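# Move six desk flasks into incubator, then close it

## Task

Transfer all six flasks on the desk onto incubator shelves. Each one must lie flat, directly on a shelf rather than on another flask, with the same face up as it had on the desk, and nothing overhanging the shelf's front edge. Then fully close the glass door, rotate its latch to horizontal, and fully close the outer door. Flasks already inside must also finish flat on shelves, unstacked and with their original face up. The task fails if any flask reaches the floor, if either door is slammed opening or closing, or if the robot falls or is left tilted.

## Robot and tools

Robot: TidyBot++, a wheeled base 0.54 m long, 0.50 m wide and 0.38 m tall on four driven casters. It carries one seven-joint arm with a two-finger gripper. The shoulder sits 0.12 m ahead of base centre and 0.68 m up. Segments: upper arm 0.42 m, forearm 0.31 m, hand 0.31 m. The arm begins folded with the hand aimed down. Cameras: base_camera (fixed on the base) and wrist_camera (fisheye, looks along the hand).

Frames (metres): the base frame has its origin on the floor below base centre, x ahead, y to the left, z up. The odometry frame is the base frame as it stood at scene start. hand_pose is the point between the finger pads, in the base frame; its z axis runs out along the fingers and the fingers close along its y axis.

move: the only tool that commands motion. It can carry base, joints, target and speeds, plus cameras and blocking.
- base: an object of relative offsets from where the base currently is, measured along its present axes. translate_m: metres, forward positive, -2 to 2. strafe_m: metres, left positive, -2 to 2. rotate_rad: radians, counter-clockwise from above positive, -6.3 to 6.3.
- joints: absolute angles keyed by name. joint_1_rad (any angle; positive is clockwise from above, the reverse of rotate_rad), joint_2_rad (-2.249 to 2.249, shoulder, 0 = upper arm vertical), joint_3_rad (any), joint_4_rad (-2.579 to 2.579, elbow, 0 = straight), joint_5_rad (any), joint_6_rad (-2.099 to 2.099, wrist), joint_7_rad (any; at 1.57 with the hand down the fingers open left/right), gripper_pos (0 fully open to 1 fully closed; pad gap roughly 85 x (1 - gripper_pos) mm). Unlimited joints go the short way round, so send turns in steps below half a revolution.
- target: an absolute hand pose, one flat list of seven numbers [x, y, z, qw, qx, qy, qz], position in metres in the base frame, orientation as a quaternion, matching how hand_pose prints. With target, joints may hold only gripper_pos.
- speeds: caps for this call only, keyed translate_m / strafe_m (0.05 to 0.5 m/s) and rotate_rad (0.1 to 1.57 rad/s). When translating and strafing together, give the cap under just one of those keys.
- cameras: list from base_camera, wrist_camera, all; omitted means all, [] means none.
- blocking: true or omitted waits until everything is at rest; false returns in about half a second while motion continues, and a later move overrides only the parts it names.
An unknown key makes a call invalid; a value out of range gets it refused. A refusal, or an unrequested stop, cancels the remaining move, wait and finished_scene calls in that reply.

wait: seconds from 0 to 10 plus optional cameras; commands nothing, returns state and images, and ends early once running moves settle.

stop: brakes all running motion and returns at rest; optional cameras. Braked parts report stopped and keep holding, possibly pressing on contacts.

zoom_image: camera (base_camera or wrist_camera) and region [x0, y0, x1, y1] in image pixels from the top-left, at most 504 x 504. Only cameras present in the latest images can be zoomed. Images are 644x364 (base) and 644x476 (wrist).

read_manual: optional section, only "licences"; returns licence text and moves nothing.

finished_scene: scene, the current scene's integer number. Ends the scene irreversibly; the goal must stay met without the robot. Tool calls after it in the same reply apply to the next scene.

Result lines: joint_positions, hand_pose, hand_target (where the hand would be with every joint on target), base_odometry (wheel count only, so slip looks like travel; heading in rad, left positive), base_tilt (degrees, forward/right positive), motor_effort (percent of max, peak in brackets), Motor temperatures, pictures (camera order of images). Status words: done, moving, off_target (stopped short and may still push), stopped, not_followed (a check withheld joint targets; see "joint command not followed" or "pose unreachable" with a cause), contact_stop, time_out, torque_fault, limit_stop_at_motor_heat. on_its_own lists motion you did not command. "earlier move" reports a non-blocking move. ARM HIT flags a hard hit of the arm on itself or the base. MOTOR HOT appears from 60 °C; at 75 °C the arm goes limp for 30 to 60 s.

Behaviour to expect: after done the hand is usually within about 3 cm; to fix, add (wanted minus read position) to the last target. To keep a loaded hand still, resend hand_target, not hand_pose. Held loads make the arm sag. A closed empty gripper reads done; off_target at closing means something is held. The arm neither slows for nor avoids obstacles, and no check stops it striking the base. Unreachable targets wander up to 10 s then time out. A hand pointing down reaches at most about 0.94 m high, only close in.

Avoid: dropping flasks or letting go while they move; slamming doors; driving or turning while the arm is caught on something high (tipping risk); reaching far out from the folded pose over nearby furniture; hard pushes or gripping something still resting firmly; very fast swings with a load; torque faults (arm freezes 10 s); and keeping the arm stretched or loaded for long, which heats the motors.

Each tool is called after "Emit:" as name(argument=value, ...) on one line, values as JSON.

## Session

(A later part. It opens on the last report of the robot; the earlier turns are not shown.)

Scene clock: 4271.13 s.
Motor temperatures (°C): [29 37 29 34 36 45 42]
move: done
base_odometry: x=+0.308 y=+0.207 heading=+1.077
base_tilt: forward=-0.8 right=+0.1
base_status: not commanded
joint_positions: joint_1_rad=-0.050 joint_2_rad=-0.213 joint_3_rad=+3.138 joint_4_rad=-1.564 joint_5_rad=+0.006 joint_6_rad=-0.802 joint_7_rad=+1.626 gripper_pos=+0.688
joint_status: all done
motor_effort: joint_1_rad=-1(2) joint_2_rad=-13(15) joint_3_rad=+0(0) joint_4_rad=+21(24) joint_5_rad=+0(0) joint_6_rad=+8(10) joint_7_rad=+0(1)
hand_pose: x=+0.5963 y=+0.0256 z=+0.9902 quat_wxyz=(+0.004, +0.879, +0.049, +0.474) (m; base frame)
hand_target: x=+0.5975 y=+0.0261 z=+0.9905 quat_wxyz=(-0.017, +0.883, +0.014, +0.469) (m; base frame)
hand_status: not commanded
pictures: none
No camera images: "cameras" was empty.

Emit:
move(joints={"joint_6_rad": -0.73}, cameras=[])

Scene clock: 4275.73 s.
Motor temperatures (°C): [29 37 29 34 36 45 42]
move: done
base_odometry: x=+0.308 y=+0.207 heading=+1.077
base_tilt: forward=-0.8 right=+0.1
base_status: not commanded
joint_positions: joint_1_rad=-0.050 joint_2_rad=-0.213 joint_3_rad=+3.138 joint_4_rad=-1.563 joint_5_rad=+0.006 joint_6_rad=-0.747 joint_7_rad=+1.626 gripper_pos=+0.688
joint_status: all done
motor_effort: joint_1_rad=-1(1) joint_2_rad=-13(14) joint_3_rad=+0(0) joint_4_rad=+22(23) joint_5_rad=+0(0) joint_6_rad=+9(10) joint_7_rad=+0(1)
hand_pose: x=+0.6054 y=+0.0262 z=+1.0052 quat_wxyz=(+0.004, +0.865, +0.048, +0.499) (m; base frame)
hand_target: x=+0.6120 y=+0.0269 z=+1.0144 quat_wxyz=(-0.018, +0.861, +0.013, +0.508) (m; base frame)
hand_status: not commanded
pictures: none
No camera images: "cameras" was empty.

Emit:
move(base={"translate_m": 0.5, "strafe_m": 0.0255}, speeds={"translate_m": 0.25}, cameras=["wrist_camera"])

Emit:
move(base={"translate_m": 0.2, "strafe_m": 0.0102}, speeds={"translate_m": 0.15}, cameras=["wrist_camera"])

Scene clock: 4285.80 s.
Motor temperatures (°C): [29 37 29 34 36 45 42]
move: done
base_odometry: x=+0.523 y=+0.659 heading=+1.077
base_tilt: forward=-0.8 right=+0.1
base_status: done
joint_positions: joint_1_rad=-0.050 joint_2_rad=-0.200 joint_3_rad=+3.138 joint_4_rad=-1.563 joint_5_rad=+0.006 joint_6_rad=-0.747 joint_7_rad=+1.626 gripper_pos=+0.688
joint_status: not commanded
motor_effort: joint_1_rad=-2(2) joint_2_rad=-14(17) joint_3_rad=+0(1) joint_4_rad=+21(22) joint_5_rad=+0(1) joint_6_rad=+8(9) joint_7_rad=+0(1)
hand_pose: x=+0.6095 y=+0.0264 z=+0.9989 quat_wxyz=(+0.004, +0.869, +0.048, +0.493) (m; base frame)
hand_target: x=+0.6120 y=+0.0269 z=+1.0144 quat_wxyz=(-0.018, +0.861, +0.013, +0.508) (m; base frame)
hand_status: not commanded
pictures: wrist_camera

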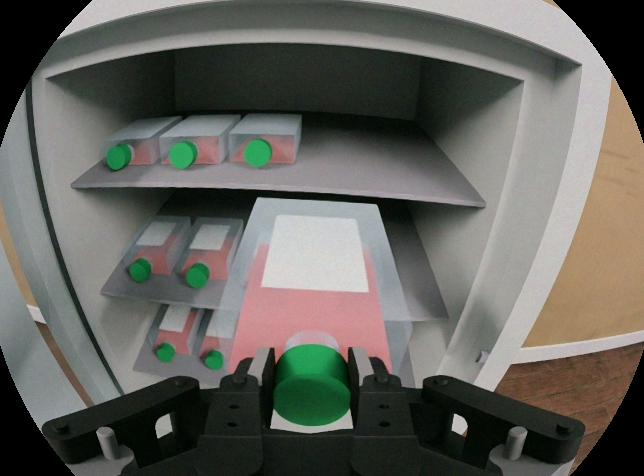

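Scene clock: 4287.80 s.
Motor temperatures (°C): [29 37 29 34 36 45 42]
move: done
base_odometry: x=+0.609 y=+0.840 heading=+1.076
base_tilt: forward=-0.8 right=+0.1
base_status: done
joint_positions: joint_1_rad=-0.050 joint_2_rad=-0.197 joint_3_rad=+3.138 joint_4_rad=-1.563 joint_5_rad=+0.006 joint_6_rad=-0.747 joint_7_rad=+1.626 gripper_pos=+0.688
joint_status: not commanded
motor_effort: joint_1_rad=+0(2) joint_2_rad=-14(17) joint_3_rad=+0(1) joint_4_rad=+21(23) joint_5_rad=+0(1) joint_6_rad=+9(9) joint_7_rad=+0(1)
hand_pose: x=+0.6103 y=+0.0264 z=+0.9977 quat_wxyz=(+0.004, +0.869, +0.048, +0.492) (m; base frame)
hand_target: x=+0.6120 y=+0.0269 z=+1.0144 quat_wxyz=(-0.018, +0.861, +0.013, +0.508) (m; base frame)
hand_status: not commanded
pictures: wrist_camera

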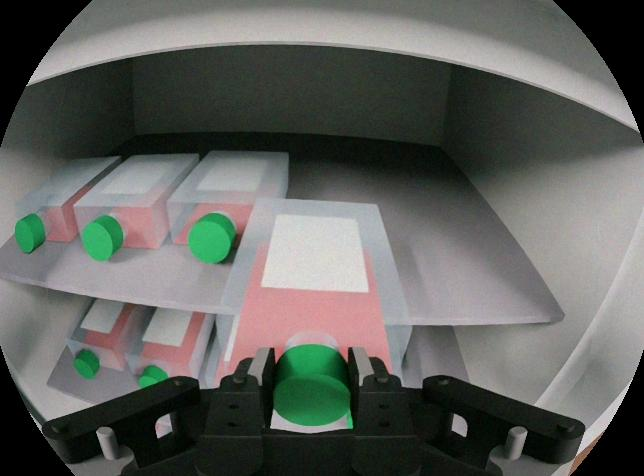

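Emit:
zoom_image(camera="wrist_camera", region=[160, 120, 400, 300])

Scaled by 2.100.

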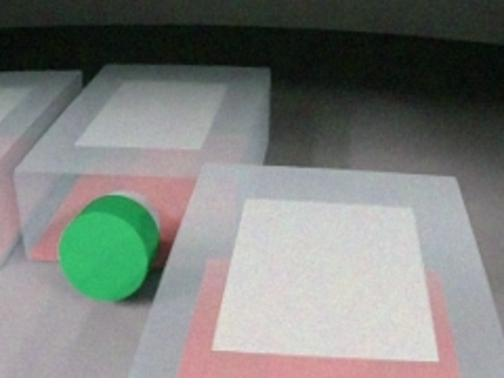

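Emit:
move(base={"translate_m": 0.07, "strafe_m": -0.0065}, speeds={"translate_m": 0.08}, cameras=["wrist_camera"])

Scene clock: 4355.23 s.
Motor temperatures (°C): [29 37 29 35 36 45 42]
move: done
base_odometry: x=+0.648 y=+0.899 heading=+1.077
base_tilt: forward=-0.8 right=+0.2
base_status: done
joint_positions: joint_1_rad=-0.050 joint_2_rad=-0.198 joint_3_rad=+3.138 joint_4_rad=-1.563 joint_5_rad=+0.006 joint_6_rad=-0.747 joint_7_rad=+1.626 gripper_pos=+0.688
joint_status: not commanded
motor_effort: joint_1_rad=-1(2) joint_2_rad=-14(17) joint_3_rad=+0(2) joint_4_rad=+21(22) joint_5_rad=+0(1) joint_6_rad=+8(9) joint_7_rad=+0(1)
hand_pose: x=+0.6100 y=+0.0264 z=+0.9981 quat_wxyz=(+0.004, +0.869, +0.048, +0.492) (m; base frame)
hand_target: x=+0.6120 y=+0.0269 z=+1.0144 quat_wxyz=(-0.018, +0.861, +0.013, +0.508) (m; base frame)
hand_status: not commanded
pictures: wrist_camera

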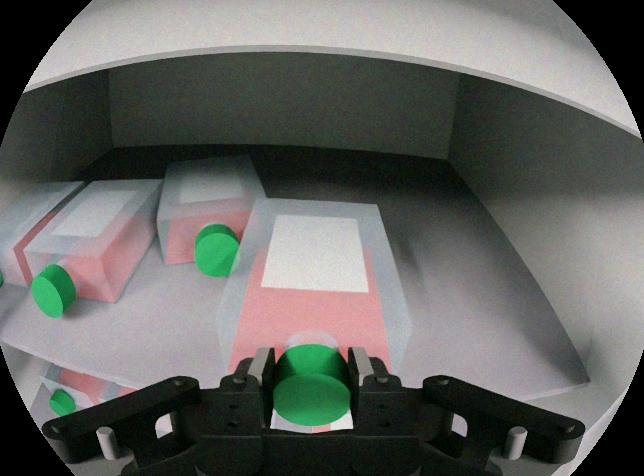

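Emit:
zoom_image(camera="wrist_camera", region=[120, 120, 360, 320])

Scaled by 2.100.

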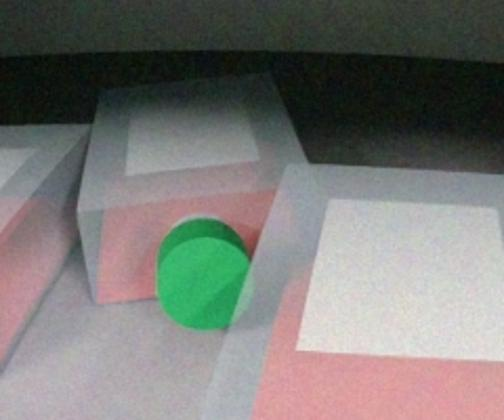

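Emit:
move(base={"translate_m": -0.08, "strafe_m": -0.004}, speeds={"translate_m": 0.08}, cameras=["wrist_camera"])

Scene clock: 4425.57 s.
Motor temperatures (°C): [29 37 29 35 36 45 42]
move: done
base_odometry: x=+0.614 y=+0.827 heading=+1.077
base_tilt: forward=-0.8 right=+0.2
base_status: done
joint_positions: joint_1_rad=-0.050 joint_2_rad=-0.199 joint_3_rad=+3.138 joint_4_rad=-1.563 joint_5_rad=+0.006 joint_6_rad=-0.747 joint_7_rad=+1.626 gripper_pos=+0.688
joint_status: not commanded
motor_effort: joint_1_rad=-1(2) joint_2_rad=-14(18) joint_3_rad=+0(1) joint_4_rad=+21(22) joint_5_rad=+0(1) joint_6_rad=+8(9) joint_7_rad=+0(1)
hand_pose: x=+0.6098 y=+0.0264 z=+0.9985 quat_wxyz=(+0.004, +0.869, +0.048, +0.493) (m; base frame)
hand_target: x=+0.6120 y=+0.0269 z=+1.0144 quat_wxyz=(-0.018, +0.861, +0.013, +0.508) (m; base frame)
hand_status: not commanded
pictures: wrist_camera

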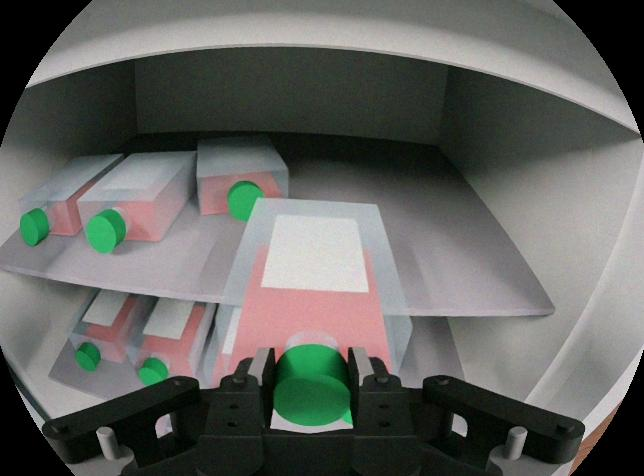

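Emit:
zoom_image(camera="wrist_camera", region=[60, 110, 340, 290])

Scaled by 1.800.

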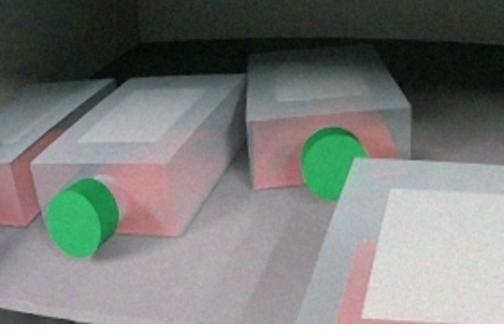

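Emit:
move(base={"translate_m": 0.0, "strafe_m": -0.025}, speeds={"strafe_m": 0.08}, cameras=["wrist_camera"])

Scene clock: 4459.57 s.
Motor temperatures (°C): [29 37 29 35 36 45 42]
move: done
base_odometry: x=+0.636 y=+0.815 heading=+1.076
base_tilt: forward=-0.8 right=+0.1
base_status: done
joint_positions: joint_1_rad=-0.050 joint_2_rad=-0.199 joint_3_rad=+3.138 joint_4_rad=-1.563 joint_5_rad=+0.006 joint_6_rad=-0.747 joint_7_rad=+1.626 gripper_pos=+0.688
joint_status: not commanded
motor_effort: joint_1_rad=-1(2) joint_2_rad=-14(15) joint_3_rad=+0(3) joint_4_rad=+21(22) joint_5_rad=+0(1) joint_6_rad=+8(9) joint_7_rad=+2(2)
hand_pose: x=+0.6098 y=+0.0264 z=+0.9985 quat_wxyz=(+0.004, +0.869, +0.048, +0.493) (m; base frame)
hand_target: x=+0.6120 y=+0.0269 z=+1.0144 quat_wxyz=(-0.018, +0.861, +0.013, +0.508) (m; base frame)
hand_status: not commanded
pictures: wrist_camera

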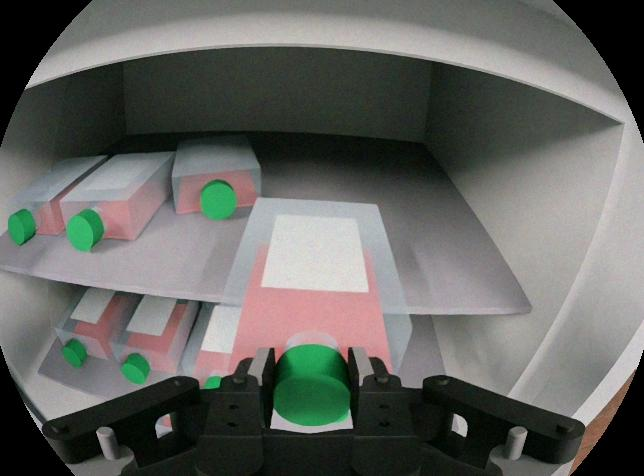

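Emit:
move(base={"translate_m": 0.08, "strafe_m": 0.004}, speeds={"translate_m": 0.08}, cameras=["wrist_camera"])

Scene clock: 4472.90 s.
Motor temperatures (°C): [29 36 29 35 36 45 42]
move: done
base_odometry: x=+0.670 y=+0.887 heading=+1.076
base_tilt: forward=-0.8 right=+0.1
base_status: done
joint_positions: joint_1_rad=-0.050 joint_2_rad=-0.198 joint_3_rad=+3.138 joint_4_rad=-1.563 joint_5_rad=+0.006 joint_6_rad=-0.747 joint_7_rad=+1.626 gripper_pos=+0.688
joint_status: not commanded
motor_effort: joint_1_rad=-2(2) joint_2_rad=-14(17) joint_3_rad=+1(1) joint_4_rad=+21(22) joint_5_rad=+0(1) joint_6_rad=+8(9) joint_7_rad=+1(1)
hand_pose: x=+0.6099 y=+0.0264 z=+0.9982 quat_wxyz=(+0.004, +0.869, +0.048, +0.492) (m; base frame)
hand_target: x=+0.6120 y=+0.0269 z=+1.0144 quat_wxyz=(-0.018, +0.861, +0.013, +0.508) (m; base frame)
hand_status: not commanded
pictures: wrist_camera

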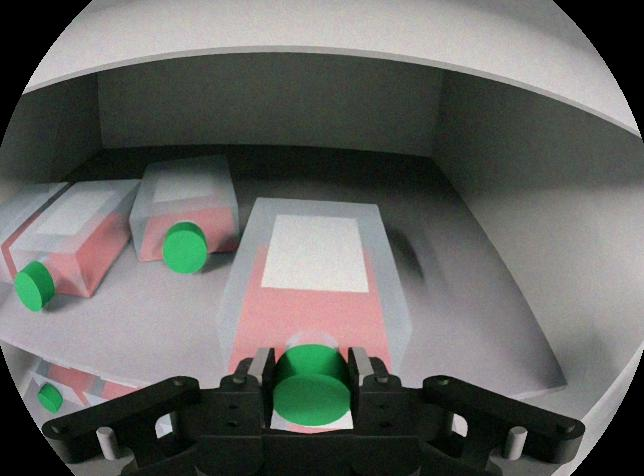

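Emit:
move(cameras=["wrist_camera"])

Scene clock: 4516.63 s.
Motor temperatures (°C): [29 36 29 35 36 45 42]
base_odometry: x=+0.670 y=+0.887 heading=+1.076
base_tilt: forward=-0.8 right=+0.1
base_status: done
joint_positions: joint_1_rad=-0.050 joint_2_rad=-0.198 joint_3_rad=+3.138 joint_4_rad=-1.563 joint_5_rad=+0.006 joint_6_rad=-0.747 joint_7_rad=+1.626 gripper_pos=+0.688
joint_status: not commanded
motor_effort: joint_1_rad=-1(2) joint_2_rad=-14(17) joint_3_rad=+0(1) joint_4_rad=+22(22) joint_5_rad=+0(1) joint_6_rad=+9(9) joint_7_rad=+1(1)
hand_pose: x=+0.6099 y=+0.0264 z=+0.9982 quat_wxyz=(+0.004, +0.869, +0.048, +0.492) (m; base frame)
hand_target: x=+0.6120 y=+0.0269 z=+1.0144 quat_wxyz=(-0.018, +0.861, +0.013, +0.508) (m; base frame)
hand_status: not commanded
pictures: wrist_camera

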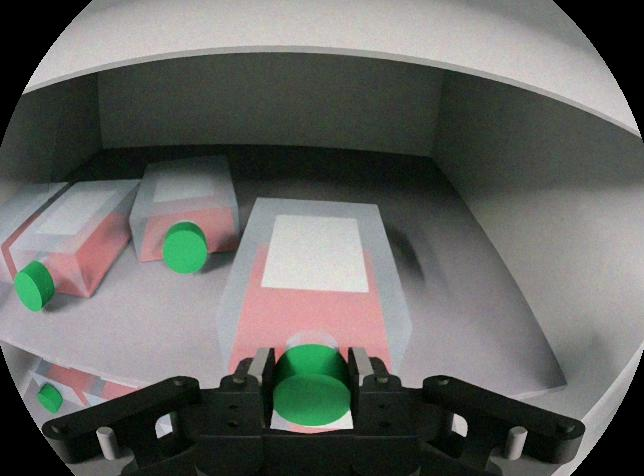

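Emit:
move(base={"translate_m": 0.035, "strafe_m": 0.0018}, speeds={"translate_m": 0.08}, cameras=["wrist_camera"])

Emit:
move(base={"translate_m": 0.03, "strafe_m": 0.0015}, speeds={"translate_m": 0.08}, cameras=["wrist_camera"])

Scene clock: 4528.40 s.
Motor temperatures (°C): [29 36 29 35 36 45 42]
move: done
base_odometry: x=+0.686 y=+0.919 heading=+1.076
base_tilt: forward=-0.8 right=+0.1
base_status: done
joint_positions: joint_1_rad=-0.050 joint_2_rad=-0.199 joint_3_rad=+3.138 joint_4_rad=-1.563 joint_5_rad=+0.006 joint_6_rad=-0.747 joint_7_rad=+1.626 gripper_pos=+0.688
joint_status: not commanded
motor_effort: joint_1_rad=-1(3) joint_2_rad=-14(18) joint_3_rad=+0(1) joint_4_rad=+22(22) joint_5_rad=+0(1) joint_6_rad=+8(9) joint_7_rad=+0(1)
hand_pose: x=+0.6098 y=+0.0264 z=+0.9984 quat_wxyz=(+0.004, +0.869, +0.048, +0.493) (m; base frame)
hand_target: x=+0.6120 y=+0.0269 z=+1.0144 quat_wxyz=(-0.018, +0.861, +0.013, +0.508) (m; base frame)
hand_status: not commanded
pictures: wrist_camera

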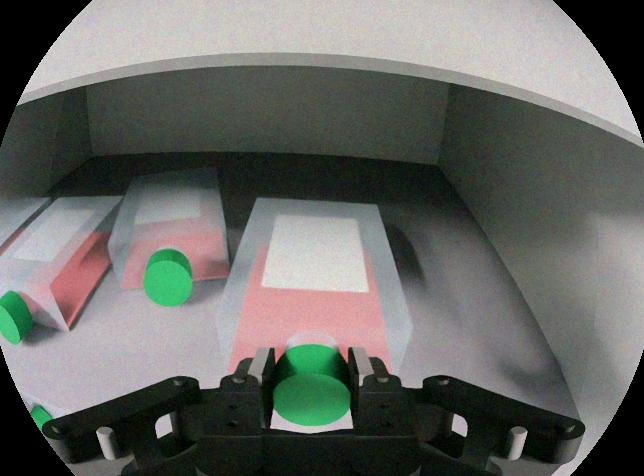

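Scene clock: 4529.57 s.
Motor temperatures (°C): [29 36 29 35 36 45 42]
move: done
base_odometry: x=+0.699 y=+0.946 heading=+1.076
base_tilt: forward=-0.8 right=+0.1
base_status: done
joint_positions: joint_1_rad=-0.050 joint_2_rad=-0.215 joint_3_rad=+3.138 joint_4_rad=-1.564 joint_5_rad=+0.006 joint_6_rad=-0.748 joint_7_rad=+1.626 gripper_pos=+0.688
joint_status: not commanded
motor_effort: joint_1_rad=-1(2) joint_2_rad=-10(15) joint_3_rad=+0(1) joint_4_rad=+21(26) joint_5_rad=+0(1) joint_6_rad=+8(15) joint_7_rad=+1(2)
hand_pose: x=+0.6042 y=+0.0261 z=+1.0055 quat_wxyz=(+0.004, +0.865, +0.048, +0.499) (m; base frame)
hand_target: x=+0.6120 y=+0.0269 z=+1.0144 quat_wxyz=(-0.018, +0.861, +0.013, +0.508) (m; base frame)
hand_status: not commanded
pictures: wrist_camera

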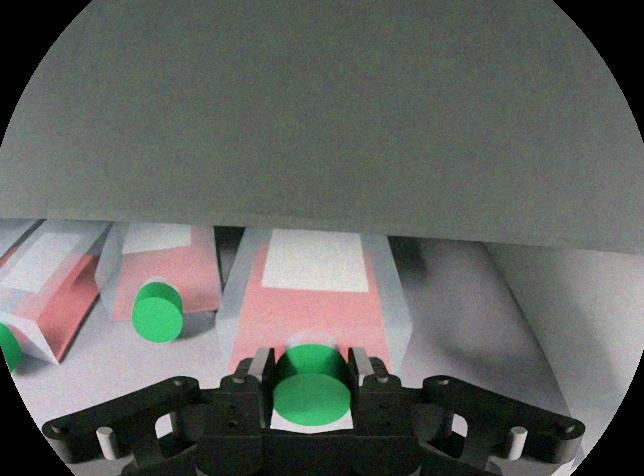

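Emit:
move(base={"translate_m": -0.03, "strafe_m": -0.0015}, speeds={"translate_m": 0.08}, cameras=["wrist_camera"])

Scene clock: 4547.67 s.
Motor temperatures (°C): [29 36 29 35 36 45 42]
move: done
base_odometry: x=+0.686 y=+0.919 heading=+1.076
base_tilt: forward=-0.8 right=+0.1
base_status: done
joint_positions: joint_1_rad=-0.050 joint_2_rad=-0.204 joint_3_rad=+3.138 joint_4_rad=-1.564 joint_5_rad=+0.006 joint_6_rad=-0.748 joint_7_rad=+1.626 gripper_pos=+0.688
joint_status: not commanded
motor_effort: joint_1_rad=-2(2) joint_2_rad=-14(16) joint_3_rad=+0(1) joint_4_rad=+22(22) joint_5_rad=+0(1) joint_6_rad=+8(9) joint_7_rad=+0(1)
hand_pose: x=+0.6079 y=+0.0263 z=+1.0000 quat_wxyz=(+0.004, +0.868, +0.048, +0.494) (m; base frame)
hand_target: x=+0.6120 y=+0.0269 z=+1.0144 quat_wxyz=(-0.018, +0.861, +0.013, +0.508) (m; base frame)
hand_status: not commanded
pictures: wrist_camera

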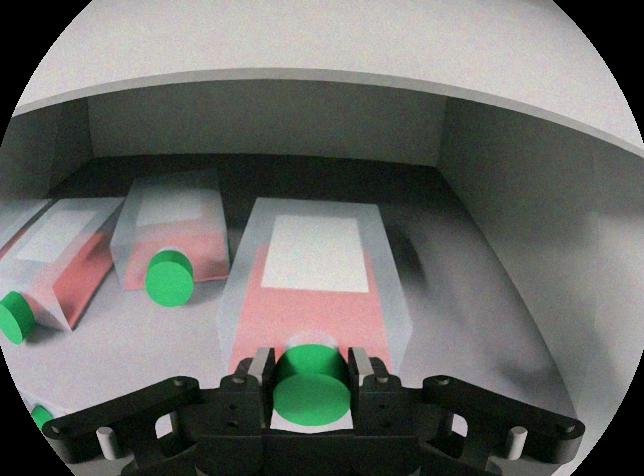

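Emit:
move(joints={"joint_1_rad": -0.05, "joint_2_rad": -0.207, "joint_3_rad": 3.14, "joint_4_rad": -1.575, "joint_5_rad": 0, "joint_6_rad": -0.67, "joint_7_rad": 1.55, "gripper_pos": 0.88}, cameras=[])

Emit:
move(joints={"joint_1_rad": -0.05, "joint_2_rad": -0.209, "joint_3_rad": 3.14, "joint_4_rad": -1.592, "joint_5_rad": 0, "joint_6_rad": -0.647, "joint_7_rad": 1.55, "gripper_pos": 0.88}, cameras=["wrist_camera"])

Scene clock: 4561.03 s.
Motor temperatures (°C): [29 36 29 35 36 45 42]
move: off_target
base_odometry: x=+0.686 y=+0.919 heading=+1.076
base_tilt: forward=-0.8 right=+0.1
base_status: not commanded
joint_positions: joint_1_rad=-0.050 joint_2_rad=-0.204 joint_3_rad=+3.138 joint_4_rad=-1.580 joint_5_rad=+0.006 joint_6_rad=-0.716 joint_7_rad=+1.626 gripper_pos=+0.688
joint_status: gripper_pos off_target (ended at +0.688, target +0.880); the others done
motor_effort: joint_1_rad=-2(2) joint_2_rad=-14(15) joint_3_rad=+0(1) joint_4_rad=+22(22) joint_5_rad=+0(1) joint_6_rad=+9(9) joint_7_rad=+0(1)
hand_pose: x=+0.6114 y=+0.0266 z=+0.9992 quat_wxyz=(+0.004, +0.864, +0.048, +0.501) (m; base frame)
hand_target: x=+0.6176 y=+0.0272 z=+1.0167 quat_wxyz=(-0.019, +0.851, +0.013, +0.524) (m; base frame)
hand_status: not commanded
pictures: none
No camera images: "cameras" was empty.

Scene clock: 4561.63 s.
Motor temperatures (°C): [29 36 29 35 36 45 42]
move: off_target
base_odometry: x=+0.686 y=+0.919 heading=+1.076
base_tilt: forward=-0.8 right=+0.1
base_status: not commanded
joint_positions: joint_1_rad=-0.050 joint_2_rad=-0.204 joint_3_rad=+3.138 joint_4_rad=-1.594 joint_5_rad=+0.006 joint_6_rad=-0.705 joint_7_rad=+1.626 gripper_pos=+0.688
joint_status: gripper_pos off_target (ended at +0.688, target +0.880); the others done
motor_effort: joint_1_rad=-1(2) joint_2_rad=-14(15) joint_3_rad=+0(1) joint_4_rad=+22(22) joint_5_rad=+0(1) joint_6_rad=+9(9) joint_7_rad=+1(1)
hand_pose: x=+0.6119 y=+0.0266 z=+0.9945 quat_wxyz=(+0.004, +0.865, +0.048, +0.500) (m; base frame)
hand_target: x=+0.6188 y=+0.0273 z=+1.0141 quat_wxyz=(-0.019, +0.849, +0.013, +0.527) (m; base frame)
hand_status: not commanded
pictures: wrist_camera

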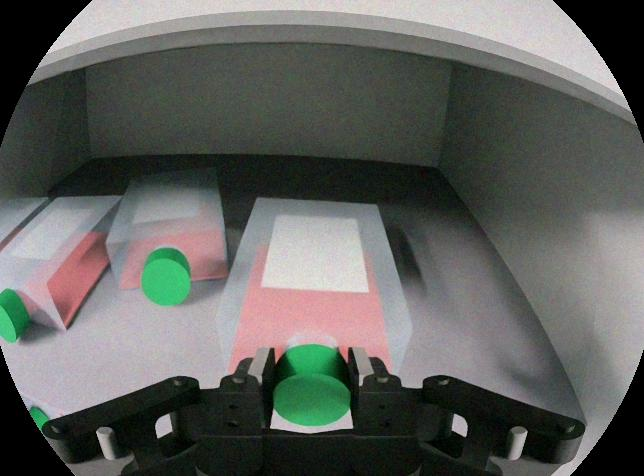

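Emit:
move(joints={"joint_1_rad": -0.05, "joint_2_rad": -0.211, "joint_3_rad": 3.14, "joint_4_rad": -1.608, "joint_5_rad": 0, "joint_6_rad": -0.633, "joint_7_rad": 1.55, "gripper_pos": 0.88}, cameras=["wrist_camera"])

Scene clock: 4570.07 s.
Motor temperatures (°C): [29 36 29 35 36 45 42]
move: off_target
base_odometry: x=+0.686 y=+0.919 heading=+1.076
base_tilt: forward=-0.8 right=+0.1
base_status: not commanded
joint_positions: joint_1_rad=-0.050 joint_2_rad=-0.204 joint_3_rad=+3.138 joint_4_rad=-1.609 joint_5_rad=+0.006 joint_6_rad=-0.697 joint_7_rad=+1.626 gripper_pos=+0.688
joint_status: gripper_pos off_target (ended at +0.688, target +0.880); the others done
motor_effort: joint_1_rad=-1(2) joint_2_rad=-14(15) joint_3_rad=+0(1) joint_4_rad=+22(23) joint_5_rad=+0(1) joint_6_rad=+9(9) joint_7_rad=+1(1)
hand_pose: x=+0.6116 y=+0.0266 z=+0.9880 quat_wxyz=(+0.004, +0.867, +0.048, +0.497) (m; base frame)
hand_target: x=+0.6188 y=+0.0273 z=+1.0096 quat_wxyz=(-0.019, +0.849, +0.013, +0.527) (m; base frame)
hand_status: not commanded
pictures: wrist_camera

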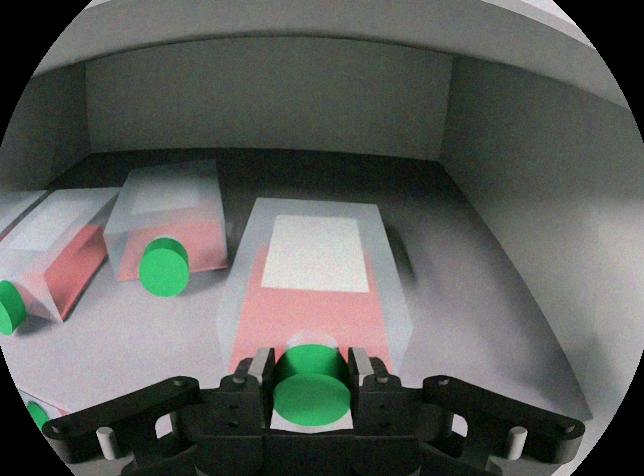

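Emit:
move(base={"translate_m": 0.015, "strafe_m": 0.0008}, speeds={"translate_m": 0.06}, cameras=["wrist_camera"])

Scene clock: 4575.80 s.
Motor temperatures (°C): [29 36 29 35 36 45 42]
move: done
base_odometry: x=+0.692 y=+0.932 heading=+1.076
base_tilt: forward=-0.8 right=+0.1
base_status: done
joint_positions: joint_1_rad=-0.050 joint_2_rad=-0.203 joint_3_rad=+3.138 joint_4_rad=-1.609 joint_5_rad=+0.006 joint_6_rad=-0.697 joint_7_rad=+1.626 gripper_pos=+0.688
joint_status: not commanded
motor_effort: joint_1_rad=-1(2) joint_2_rad=-14(17) joint_3_rad=+0(1) joint_4_rad=+21(22) joint_5_rad=+0(0) joint_6_rad=+8(9) joint_7_rad=+1(1)
hand_pose: x=+0.6119 y=+0.0266 z=+0.9875 quat_wxyz=(+0.004, +0.867, +0.048, +0.496) (m; base frame)
hand_target: x=+0.6188 y=+0.0273 z=+1.0096 quat_wxyz=(-0.019, +0.849, +0.013, +0.527) (m; base frame)
hand_status: not commanded
pictures: wrist_camera

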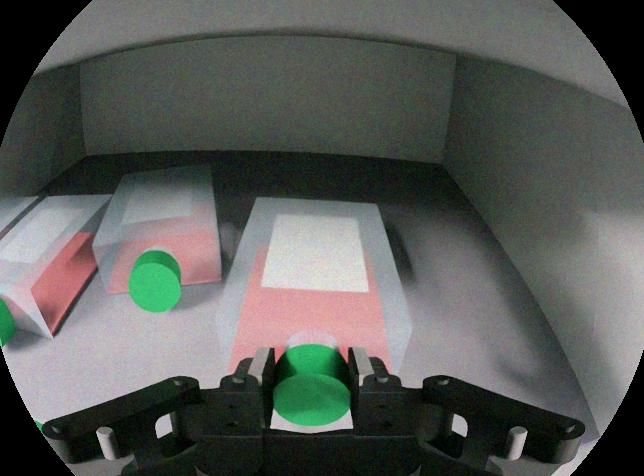

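Emit:
move(base={"translate_m": 0.01, "strafe_m": 0.0005}, speeds={"translate_m": 0.06}, cameras=["wrist_camera"])

Scene clock: 4586.20 s.
Motor temperatures (°C): [29 36 29 35 36 45 42]
move: done
base_odometry: x=+0.697 y=+0.942 heading=+1.076
base_tilt: forward=-0.8 right=+0.1
base_status: done
joint_positions: joint_1_rad=-0.050 joint_2_rad=-0.204 joint_3_rad=+3.138 joint_4_rad=-1.613 joint_5_rad=+0.006 joint_6_rad=-0.694 joint_7_rad=+1.626 gripper_pos=+0.688
joint_status: not commanded
motor_effort: joint_1_rad=-1(2) joint_2_rad=-14(16) joint_3_rad=+0(1) joint_4_rad=+21(24) joint_5_rad=+0(1) joint_6_rad=+8(11) joint_7_rad=+0(1)
hand_pose: x=+0.6117 y=+0.0266 z=+0.9865 quat_wxyz=(+0.004, +0.867, +0.048, +0.496) (m; base frame)
hand_target: x=+0.6188 y=+0.0273 z=+1.0096 quat_wxyz=(-0.019, +0.849, +0.013, +0.527) (m; base frame)
hand_status: not commanded
pictures: wrist_camera

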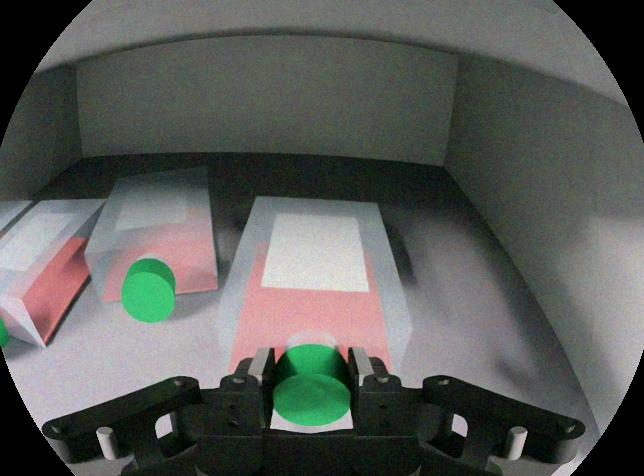

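Emit:
move(joints={"joint_1_rad": -0.05, "joint_2_rad": -0.211, "joint_3_rad": 3.14, "joint_4_rad": -1.62, "joint_5_rad": 0, "joint_6_rad": -0.61, "joint_7_rad": 1.55, "gripper_pos": 0.88}, cameras=[])

Emit:
move(joints={"joint_1_rad": -0.05, "joint_2_rad": -0.211, "joint_3_rad": 3.14, "joint_4_rad": -1.63, "joint_5_rad": 0, "joint_6_rad": -0.597, "joint_7_rad": 1.55, "gripper_pos": 0.88}, cameras=["wrist_camera"])

Scene clock: 4598.23 s.
Motor temperatures (°C): [29 36 29 35 36 45 42]
move: off_target
base_odometry: x=+0.697 y=+0.942 heading=+1.076
base_tilt: forward=-0.8 right=+0.1
base_status: not commanded
joint_positions: joint_1_rad=-0.050 joint_2_rad=-0.204 joint_3_rad=+3.138 joint_4_rad=-1.622 joint_5_rad=+0.006 joint_6_rad=-0.675 joint_7_rad=+1.626 gripper_pos=+0.688
joint_status: gripper_pos off_target (ended at +0.688, target +0.880); the others done
motor_effort: joint_1_rad=-1(2) joint_2_rad=-14(15) joint_3_rad=-1(1) joint_4_rad=+21(23) joint_5_rad=+0(1) joint_6_rad=+8(9) joint_7_rad=+1(1)
hand_pose: x=+0.6137 y=+0.0267 z=+0.9864 quat_wxyz=(+0.004, +0.864, +0.048, +0.501) (m; base frame)
hand_target: x=+0.6209 y=+0.0274 z=+1.0090 quat_wxyz=(-0.019, +0.846, +0.013, +0.532) (m; base frame)
hand_status: not commanded
pictures: none
No camera images: "cameras" was empty.

Scene clock: 4598.77 s.
Motor temperatures (°C): [29 36 29 35 36 45 42]
move: off_target
base_odometry: x=+0.697 y=+0.942 heading=+1.076
base_tilt: forward=-0.8 right=+0.1
base_status: not commanded
joint_positions: joint_1_rad=-0.050 joint_2_rad=-0.204 joint_3_rad=+3.138 joint_4_rad=-1.629 joint_5_rad=+0.006 joint_6_rad=-0.663 joint_7_rad=+1.626 gripper_pos=+0.688
joint_status: gripper_pos off_target (ended at +0.688, target +0.880); the others done
motor_effort: joint_1_rad=-1(2) joint_2_rad=-14(15) joint_3_rad=+0(2) joint_4_rad=+21(22) joint_5_rad=+0(1) joint_6_rad=+9(9) joint_7_rad=+0(1)
hand_pose: x=+0.6148 y=+0.0268 z=+0.9856 quat_wxyz=(+0.004, +0.863, +0.048, +0.503) (m; base frame)
hand_target: x=+0.6218 y=+0.0274 z=+1.0067 quat_wxyz=(-0.019, +0.846, +0.013, +0.533) (m; base frame)
hand_status: not commanded
pictures: wrist_camera

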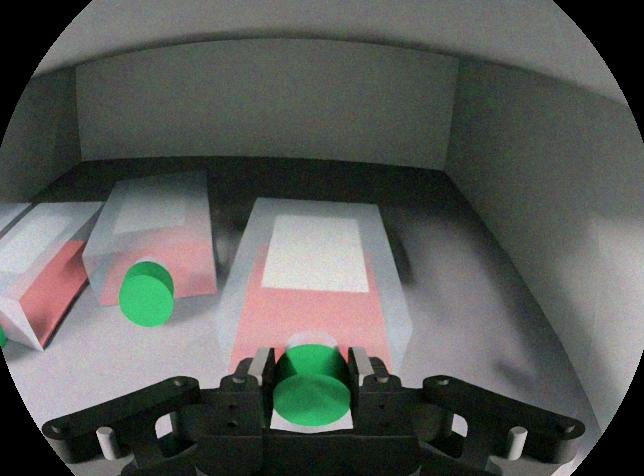

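Emit:
move(joints={"joint_1_rad": -0.05, "joint_2_rad": -0.211, "joint_3_rad": 3.14, "joint_4_rad": -1.64, "joint_5_rad": 0, "joint_6_rad": -0.592, "joint_7_rad": 1.55, "gripper_pos": 0.88}, cameras=[])

Emit:
move(joints={"joint_1_rad": -0.05, "joint_2_rad": -0.211, "joint_3_rad": 3.14, "joint_4_rad": -1.65, "joint_5_rad": 0, "joint_6_rad": -0.586, "joint_7_rad": 1.55, "gripper_pos": 0.88}, cameras=["wrist_camera"])

Scene clock: 4609.23 s.
Motor temperatures (°C): [29 36 29 35 36 45 42]
move: off_target
base_odometry: x=+0.697 y=+0.941 heading=+1.076
base_tilt: forward=-0.8 right=+0.1
base_status: not commanded
joint_positions: joint_1_rad=-0.050 joint_2_rad=-0.204 joint_3_rad=+3.138 joint_4_rad=-1.633 joint_5_rad=+0.006 joint_6_rad=-0.656 joint_7_rad=+1.626 gripper_pos=+0.688
joint_status: gripper_pos off_target (ended at +0.688, target +0.880); the others done
motor_effort: joint_1_rad=-1(2) joint_2_rad=-13(14) joint_3_rad=+0(2) joint_4_rad=+20(22) joint_5_rad=+0(1) joint_6_rad=+7(8) joint_7_rad=+0(1)
hand_pose: x=+0.6153 y=+0.0268 z=+0.9854 quat_wxyz=(+0.004, +0.862, +0.048, +0.504) (m; base frame)
hand_target: x=+0.6216 y=+0.0274 z=+1.0022 quat_wxyz=(-0.019, +0.847, +0.013, +0.531) (m; base frame)
hand_status: not commanded
pictures: none
No camera images: "cameras" was empty.

Scene clock: 4609.77 s.
Motor temperatures (°C): [29 36 29 35 36 45 42]
move: off_target
base_odometry: x=+0.697 y=+0.941 heading=+1.076
base_tilt: forward=-0.8 right=+0.1
base_status: not commanded
joint_positions: joint_1_rad=-0.050 joint_2_rad=-0.205 joint_3_rad=+3.138 joint_4_rad=-1.638 joint_5_rad=+0.006 joint_6_rad=-0.647 joint_7_rad=+1.626 gripper_pos=+0.688
joint_status: gripper_pos off_target (ended at +0.688, target +0.880); the others done
motor_effort: joint_1_rad=-1(2) joint_2_rad=-13(14) joint_3_rad=+0(1) joint_4_rad=+20(22) joint_5_rad=+0(1) joint_6_rad=+7(9) joint_7_rad=+0(1)
hand_pose: x=+0.6156 y=+0.0269 z=+0.9852 quat_wxyz=(+0.004, +0.861, +0.048, +0.506) (m; base frame)
hand_target: x=+0.6215 y=+0.0274 z=+0.9980 quat_wxyz=(-0.019, +0.848, +0.013, +0.529) (m; base frame)
hand_status: not commanded
pictures: wrist_camera

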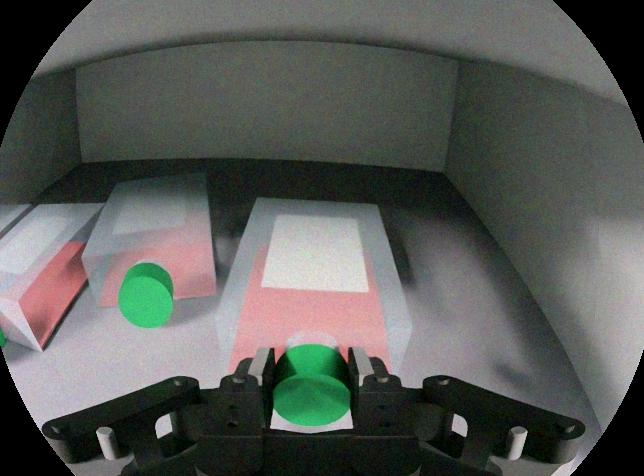

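Emit:
move(joints={"joint_1_rad": -0.05, "joint_2_rad": -0.211, "joint_3_rad": 3.14, "joint_4_rad": -1.647, "joint_5_rad": 0, "joint_6_rad": -0.592, "joint_7_rad": 1.55, "gripper_pos": 0.82}, cameras=[])

Emit:
move(joints={"gripper_pos": 0.5}, cameras=["wrist_camera"])

Scene clock: 4620.27 s.
Motor temperatures (°C): [29 36 29 35 36 45 42]
move: off_target
base_odometry: x=+0.697 y=+0.941 heading=+1.076
base_tilt: forward=-0.8 right=+0.1
base_status: not commanded
joint_positions: joint_1_rad=-0.050 joint_2_rad=-0.205 joint_3_rad=+3.138 joint_4_rad=-1.638 joint_5_rad=+0.006 joint_6_rad=-0.647 joint_7_rad=+1.626 gripper_pos=+0.688
joint_status: gripper_pos off_target (ended at +0.688, target +0.820); the others done
motor_effort: joint_1_rad=-1(1) joint_2_rad=-12(13) joint_3_rad=+0(1) joint_4_rad=+20(21) joint_5_rad=+0(1) joint_6_rad=+8(8) joint_7_rad=+1(1)
hand_pose: x=+0.6156 y=+0.0269 z=+0.9852 quat_wxyz=(+0.004, +0.861, +0.048, +0.506) (m; base frame)
hand_target: x=+0.6210 y=+0.0274 z=+0.9981 quat_wxyz=(-0.019, +0.849, +0.013, +0.528) (m; base frame)
hand_status: not commanded
pictures: none
No camera images: "cameras" was empty.

Scene clock: 4620.97 s.
Motor temperatures (°C): [29 36 29 35 36 45 42]
move: done
base_odometry: x=+0.697 y=+0.941 heading=+1.076
base_tilt: forward=-0.8 right=+0.1
base_status: not commanded
joint_positions: joint_1_rad=-0.050 joint_2_rad=-0.205 joint_3_rad=+3.138 joint_4_rad=-1.641 joint_5_rad=+0.006 joint_6_rad=-0.647 joint_7_rad=+1.626 gripper_pos=+0.500
joint_status: all done
motor_effort: joint_1_rad=-1(2) joint_2_rad=-14(14) joint_3_rad=+0(0) joint_4_rad=+21(22) joint_5_rad=+0(0) joint_6_rad=+8(8) joint_7_rad=+1(1)
hand_pose: x=+0.6154 y=+0.0269 z=+0.9838 quat_wxyz=(+0.004, +0.862, +0.048, +0.505) (m; base frame)
hand_target: x=+0.6210 y=+0.0274 z=+0.9981 quat_wxyz=(-0.019, +0.849, +0.013, +0.528) (m; base frame)
hand_status: not commanded
pictures: wrist_camera

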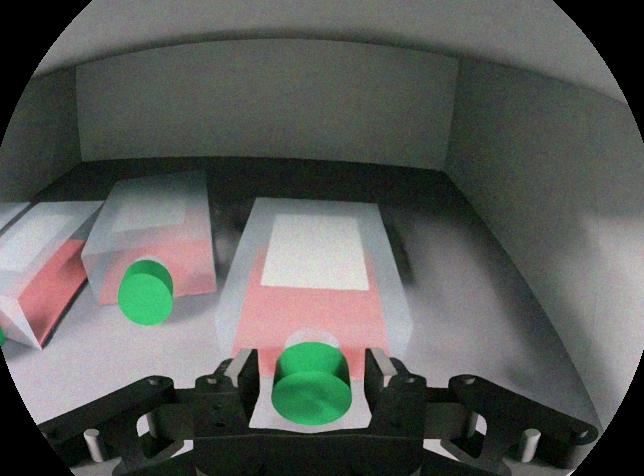

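Released. Retreat.

Emit:
move(base={"translate_m": -0.14, "strafe_m": -0.007}, speeds={"translate_m": 0.12}, cameras=["wrist_camera"])

Scene clock: 4626.87 s.
Motor temperatures (°C): [29 36 29 35 36 45 42]
move: done
base_odometry: x=+0.637 y=+0.815 heading=+1.076
base_tilt: forward=-0.8 right=+0.2
base_status: done
joint_positions: joint_1_rad=-0.050 joint_2_rad=-0.210 joint_3_rad=+3.138 joint_4_rad=-1.641 joint_5_rad=+0.006 joint_6_rad=-0.647 joint_7_rad=+1.626 gripper_pos=+0.500
joint_status: not commanded
motor_effort: joint_1_rad=-1(3) joint_2_rad=-13(17) joint_3_rad=+0(1) joint_4_rad=+21(21) joint_5_rad=+0(1) joint_6_rad=+8(8) joint_7_rad=+1(2)
hand_pose: x=+0.6139 y=+0.0268 z=+0.9858 quat_wxyz=(+0.004, +0.861, +0.048, +0.507) (m; base frame)
hand_target: x=+0.6210 y=+0.0274 z=+0.9981 quat_wxyz=(-0.019, +0.849, +0.013, +0.528) (m; base frame)
hand_status: not commanded
pictures: wrist_camera

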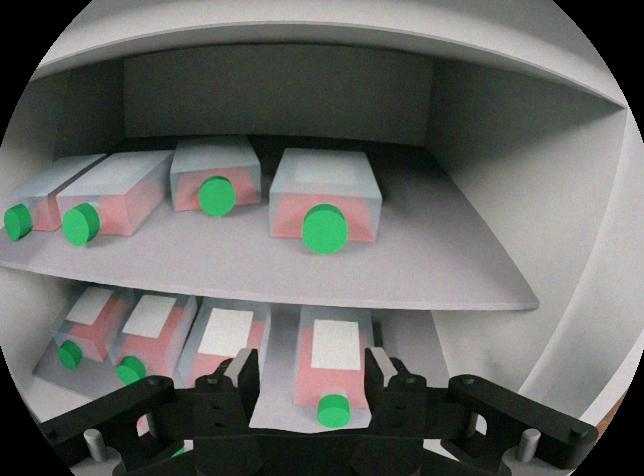

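Emit:
zoom_image(camera="wrist_camera", region=[0, 120, 500, 476])

Scaled by 1.008.

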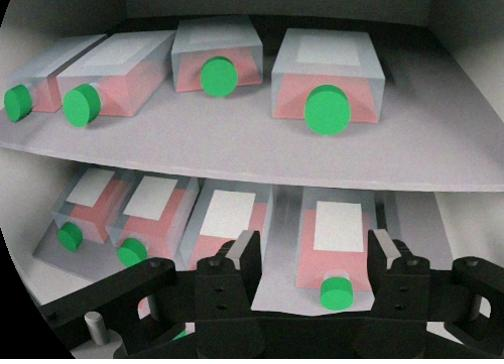

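Emit:
move(base={"translate_m": -0.35, "strafe_m": -0.0175}, speeds={"translate_m": 0.25}, cameras=["wrist_camera", "base_camera"])

Scene clock: 4640.63 s.
Motor temperatures (°C): [29 36 29 35 36 45 42]
move: done
base_odometry: x=+0.486 y=+0.498 heading=+1.076
base_tilt: forward=-0.8 right=+0.1
base_status: done
joint_positions: joint_1_rad=-0.050 joint_2_rad=-0.211 joint_3_rad=+3.138 joint_4_rad=-1.642 joint_5_rad=+0.006 joint_6_rad=-0.647 joint_7_rad=+1.626 gripper_pos=+0.500
joint_status: not commanded
motor_effort: joint_1_rad=-1(2) joint_2_rad=-13(16) joint_3_rad=+0(1) joint_4_rad=+21(22) joint_5_rad=+0(1) joint_6_rad=+8(8) joint_7_rad=+0(1)
hand_pose: x=+0.6134 y=+0.0268 z=+0.9860 quat_wxyz=(+0.004, +0.860, +0.048, +0.507) (m; base frame)
hand_target: x=+0.6210 y=+0.0274 z=+0.9981 quat_wxyz=(-0.019, +0.849, +0.013, +0.528) (m; base frame)
hand_status: not commanded
pictures: base_camera, wrist_camera

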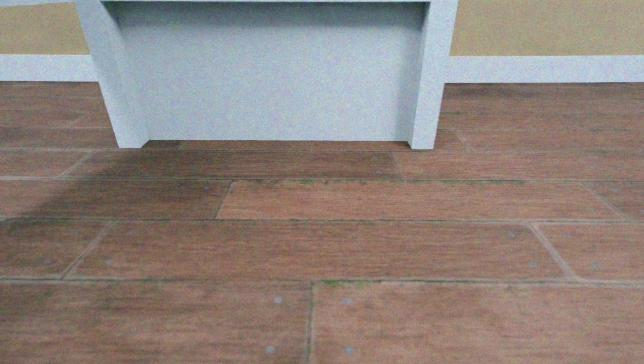

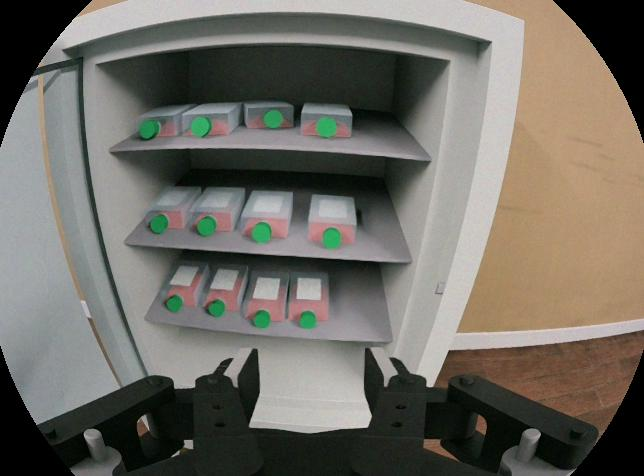

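Emit:
zoom_image(camera="wrist_camera", region=[90, 80, 450, 350])

Scaled by 1.400.

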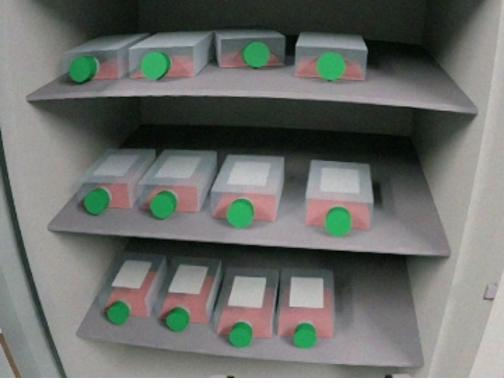

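Emit:
move(base={"translate_m": -0.4085, "strafe_m": -0.0204}, speeds={"translate_m": 0.3}, cameras=[])

Emit:
move(joints={"joint_1_rad": -0.05, "joint_2_rad": -0.141, "joint_3_rad": 3.14, "joint_4_rad": -2.345, "joint_5_rad": 0, "joint_6_rad": 0.665, "joint_7_rad": 1.64, "gripper_pos": 1.0}, cameras=["wrist_camera"])

Scene clock: 4709.23 s.
Motor temperatures (°C): [29 36 29 34 36 45 42]
move: done
base_odometry: x=+0.310 y=+0.129 heading=+1.076
base_tilt: forward=-0.8 right=+0.1
base_status: done
joint_positions: joint_1_rad=-0.050 joint_2_rad=-0.212 joint_3_rad=+3.138 joint_4_rad=-1.643 joint_5_rad=+0.006 joint_6_rad=-0.647 joint_7_rad=+1.626 gripper_pos=+0.500
joint_status: not commanded
motor_effort: joint_1_rad=+0(2) joint_2_rad=-13(16) joint_3_rad=+0(1) joint_4_rad=+21(22) joint_5_rad=+0(1) joint_6_rad=+8(8) joint_7_rad=+0(1)
hand_pose: x=+0.6132 y=+0.0267 z=+0.9859 quat_wxyz=(+0.004, +0.860, +0.048, +0.507) (m; base frame)
hand_target: x=+0.6210 y=+0.0274 z=+0.9981 quat_wxyz=(-0.019, +0.849, +0.013, +0.528) (m; base frame)
hand_status: not commanded
pictures: none
No camera images: "cameras" was empty.

Scene clock: 4711.63 s.
Motor temperatures (°C): [29 36 29 34 36 45 42]
move: done
base_odometry: x=+0.310 y=+0.129 heading=+1.076
base_tilt: forward=-0.8 right=+0.1
base_status: not commanded
joint_positions: joint_1_rad=-0.050 joint_2_rad=-0.158 joint_3_rad=+3.138 joint_4_rad=-2.337 joint_5_rad=+0.006 joint_6_rad=+0.595 joint_7_rad=+1.626 gripper_pos=+0.999
joint_status: all done
motor_effort: joint_1_rad=-1(2) joint_2_rad=-13(15) joint_3_rad=-1(2) joint_4_rad=+19(22) joint_5_rad=+0(1) joint_6_rad=+9(10) joint_7_rad=+0(2)
hand_pose: x=+0.6211 y=+0.0294 z=+0.9136 quat_wxyz=(+0.001, +0.711, +0.042, +0.702) (m; base frame)
hand_target: x=+0.6237 y=+0.0275 z=+0.9223 quat_wxyz=(+0.006, +0.694, +0.042, +0.718) (m; base frame)
hand_status: not commanded
pictures: wrist_camera

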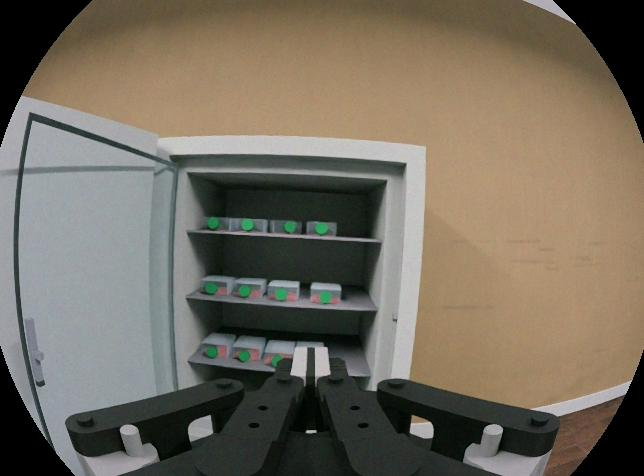

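Emit:
move(base={"translate_m": -0.0839, "strafe_m": 0.7558}, speeds={"strafe_m": 0.3}, cameras=["wrist_camera"])

Emit:
move(base={"rotate_rad": -0.199}, speeds={"rotate_rad": 0.3}, cameras=["wrist_camera"])

Scene clock: 4735.47 s.
Motor temperatures (°C): [29 36 29 34 36 45 42]
move: done
base_odometry: x=-0.395 y=+0.414 heading=+1.076
base_tilt: forward=-0.8 right=+0.1
base_status: done
joint_positions: joint_1_rad=-0.050 joint_2_rad=-0.155 joint_3_rad=+3.138 joint_4_rad=-2.338 joint_5_rad=+0.006 joint_6_rad=+0.599 joint_7_rad=+1.626 gripper_pos=+0.999
joint_status: not commanded
motor_effort: joint_1_rad=-1(3) joint_2_rad=-13(14) joint_3_rad=+0(2) joint_4_rad=+19(19) joint_5_rad=+0(1) joint_6_rad=+9(9) joint_7_rad=+0(1)
hand_pose: x=+0.6217 y=+0.0294 z=+0.9131 quat_wxyz=(+0.001, +0.710, +0.042, +0.703) (m; base frame)
hand_target: x=+0.6237 y=+0.0275 z=+0.9223 quat_wxyz=(+0.006, +0.694, +0.042, +0.718) (m; base frame)
hand_status: not commanded
pictures: wrist_camera

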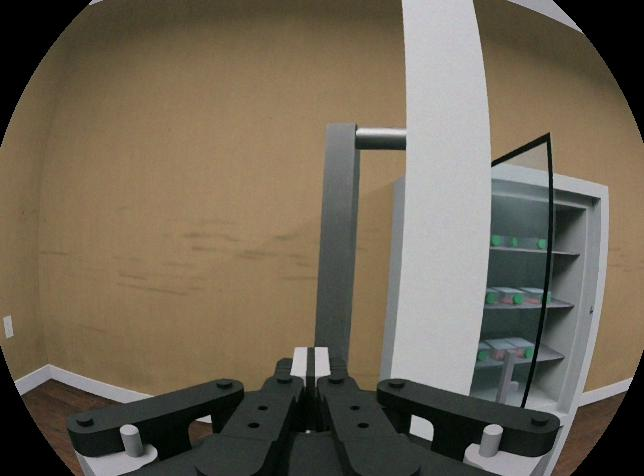

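Scene clock: 4736.63 s.
Motor temperatures (°C): [29 36 29 34 36 45 42]
move: done
base_odometry: x=-0.396 y=+0.414 heading=+0.877
base_tilt: forward=-0.8 right=+0.1
base_status: done
joint_positions: joint_1_rad=-0.050 joint_2_rad=-0.155 joint_3_rad=+3.138 joint_4_rad=-2.338 joint_5_rad=+0.006 joint_6_rad=+0.599 joint_7_rad=+1.626 gripper_pos=+0.999
joint_status: not commanded
motor_effort: joint_1_rad=-2(3) joint_2_rad=-13(15) joint_3_rad=+0(2) joint_4_rad=+19(19) joint_5_rad=+1(1) joint_6_rad=+9(9) joint_7_rad=+0(1)
hand_pose: x=+0.6218 y=+0.0295 z=+0.9128 quat_wxyz=(+0.001, +0.710, +0.042, +0.702) (m; base frame)
hand_target: x=+0.6237 y=+0.0275 z=+0.9223 quat_wxyz=(+0.006, +0.694, +0.042, +0.718) (m; base frame)
hand_status: not commanded
pictures: wrist_camera

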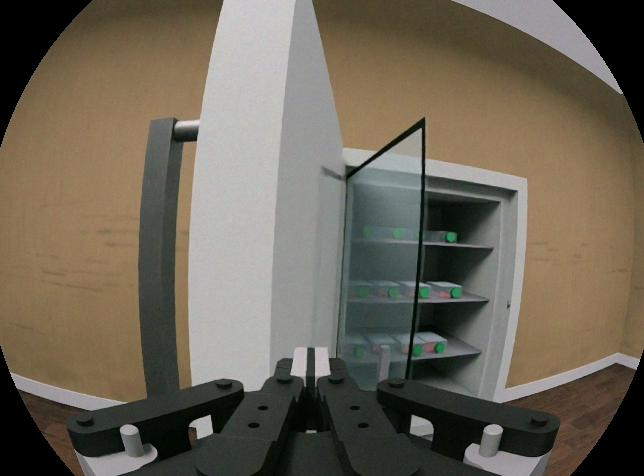

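Emit:
move(base={"strafe_m": -0.025}, speeds={"strafe_m": 0.1}, cameras=["wrist_camera"])

Emit:
move(base={"translate_m": 0.06}, speeds={"translate_m": 0.1}, cameras=["wrist_camera"])

Scene clock: 4884.87 s.
Motor temperatures (°C): [29 36 29 34 36 46 42]
move: done
base_odometry: x=-0.376 y=+0.398 heading=+0.876
base_tilt: forward=-0.8 right=+0.1
base_status: done
joint_positions: joint_1_rad=-0.050 joint_2_rad=-0.155 joint_3_rad=+3.139 joint_4_rad=-2.338 joint_5_rad=+0.006 joint_6_rad=+0.599 joint_7_rad=+1.626 gripper_pos=+0.999
joint_status: not commanded
motor_effort: joint_1_rad=-1(3) joint_2_rad=-13(13) joint_3_rad=+0(2) joint_4_rad=+18(19) joint_5_rad=+0(1) joint_6_rad=+9(9) joint_7_rad=+0(1)
hand_pose: x=+0.6219 y=+0.0287 z=+0.9128 quat_wxyz=(+0.002, +0.711, +0.041, +0.702) (m; base frame)
hand_target: x=+0.6237 y=+0.0275 z=+0.9223 quat_wxyz=(+0.006, +0.694, +0.042, +0.718) (m; base frame)
hand_status: not commanded
pictures: wrist_camera

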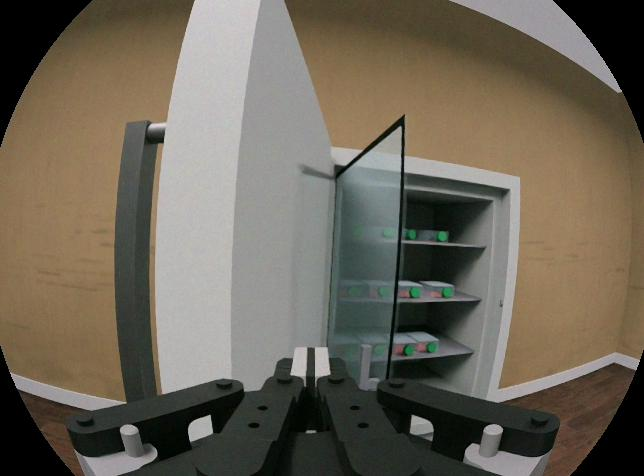

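Scene clock: 4886.00 s.
Motor temperatures (°C): [29 36 29 34 36 46 42]
move: done
base_odometry: x=-0.338 y=+0.444 heading=+0.875
base_tilt: forward=-0.8 right=+0.1
base_status: done
joint_positions: joint_1_rad=-0.050 joint_2_rad=-0.146 joint_3_rad=+3.139 joint_4_rad=-2.340 joint_5_rad=+0.006 joint_6_rad=+0.600 joint_7_rad=+1.626 gripper_pos=+0.999
joint_status: not commanded
motor_effort: joint_1_rad=-1(2) joint_2_rad=-13(16) joint_3_rad=+0(1) joint_4_rad=+18(20) joint_5_rad=+0(0) joint_6_rad=+9(9) joint_7_rad=+0(1)
hand_pose: x=+0.6234 y=+0.0288 z=+0.9073 quat_wxyz=(+0.002, +0.714, +0.042, +0.699) (m; base frame)
hand_target: x=+0.6237 y=+0.0275 z=+0.9223 quat_wxyz=(+0.006, +0.694, +0.042, +0.718) (m; base frame)
hand_status: not commanded
pictures: wrist_camera

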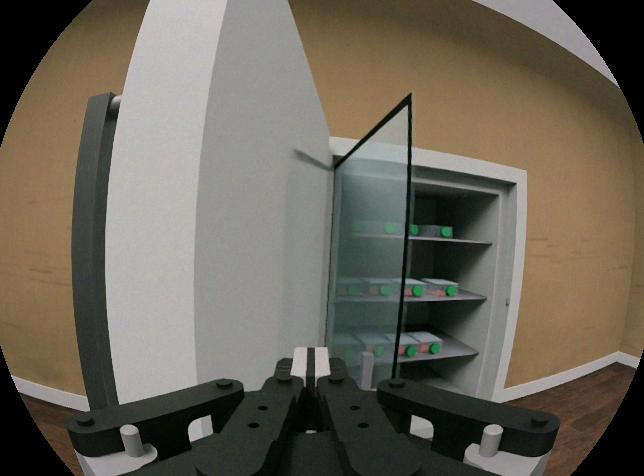

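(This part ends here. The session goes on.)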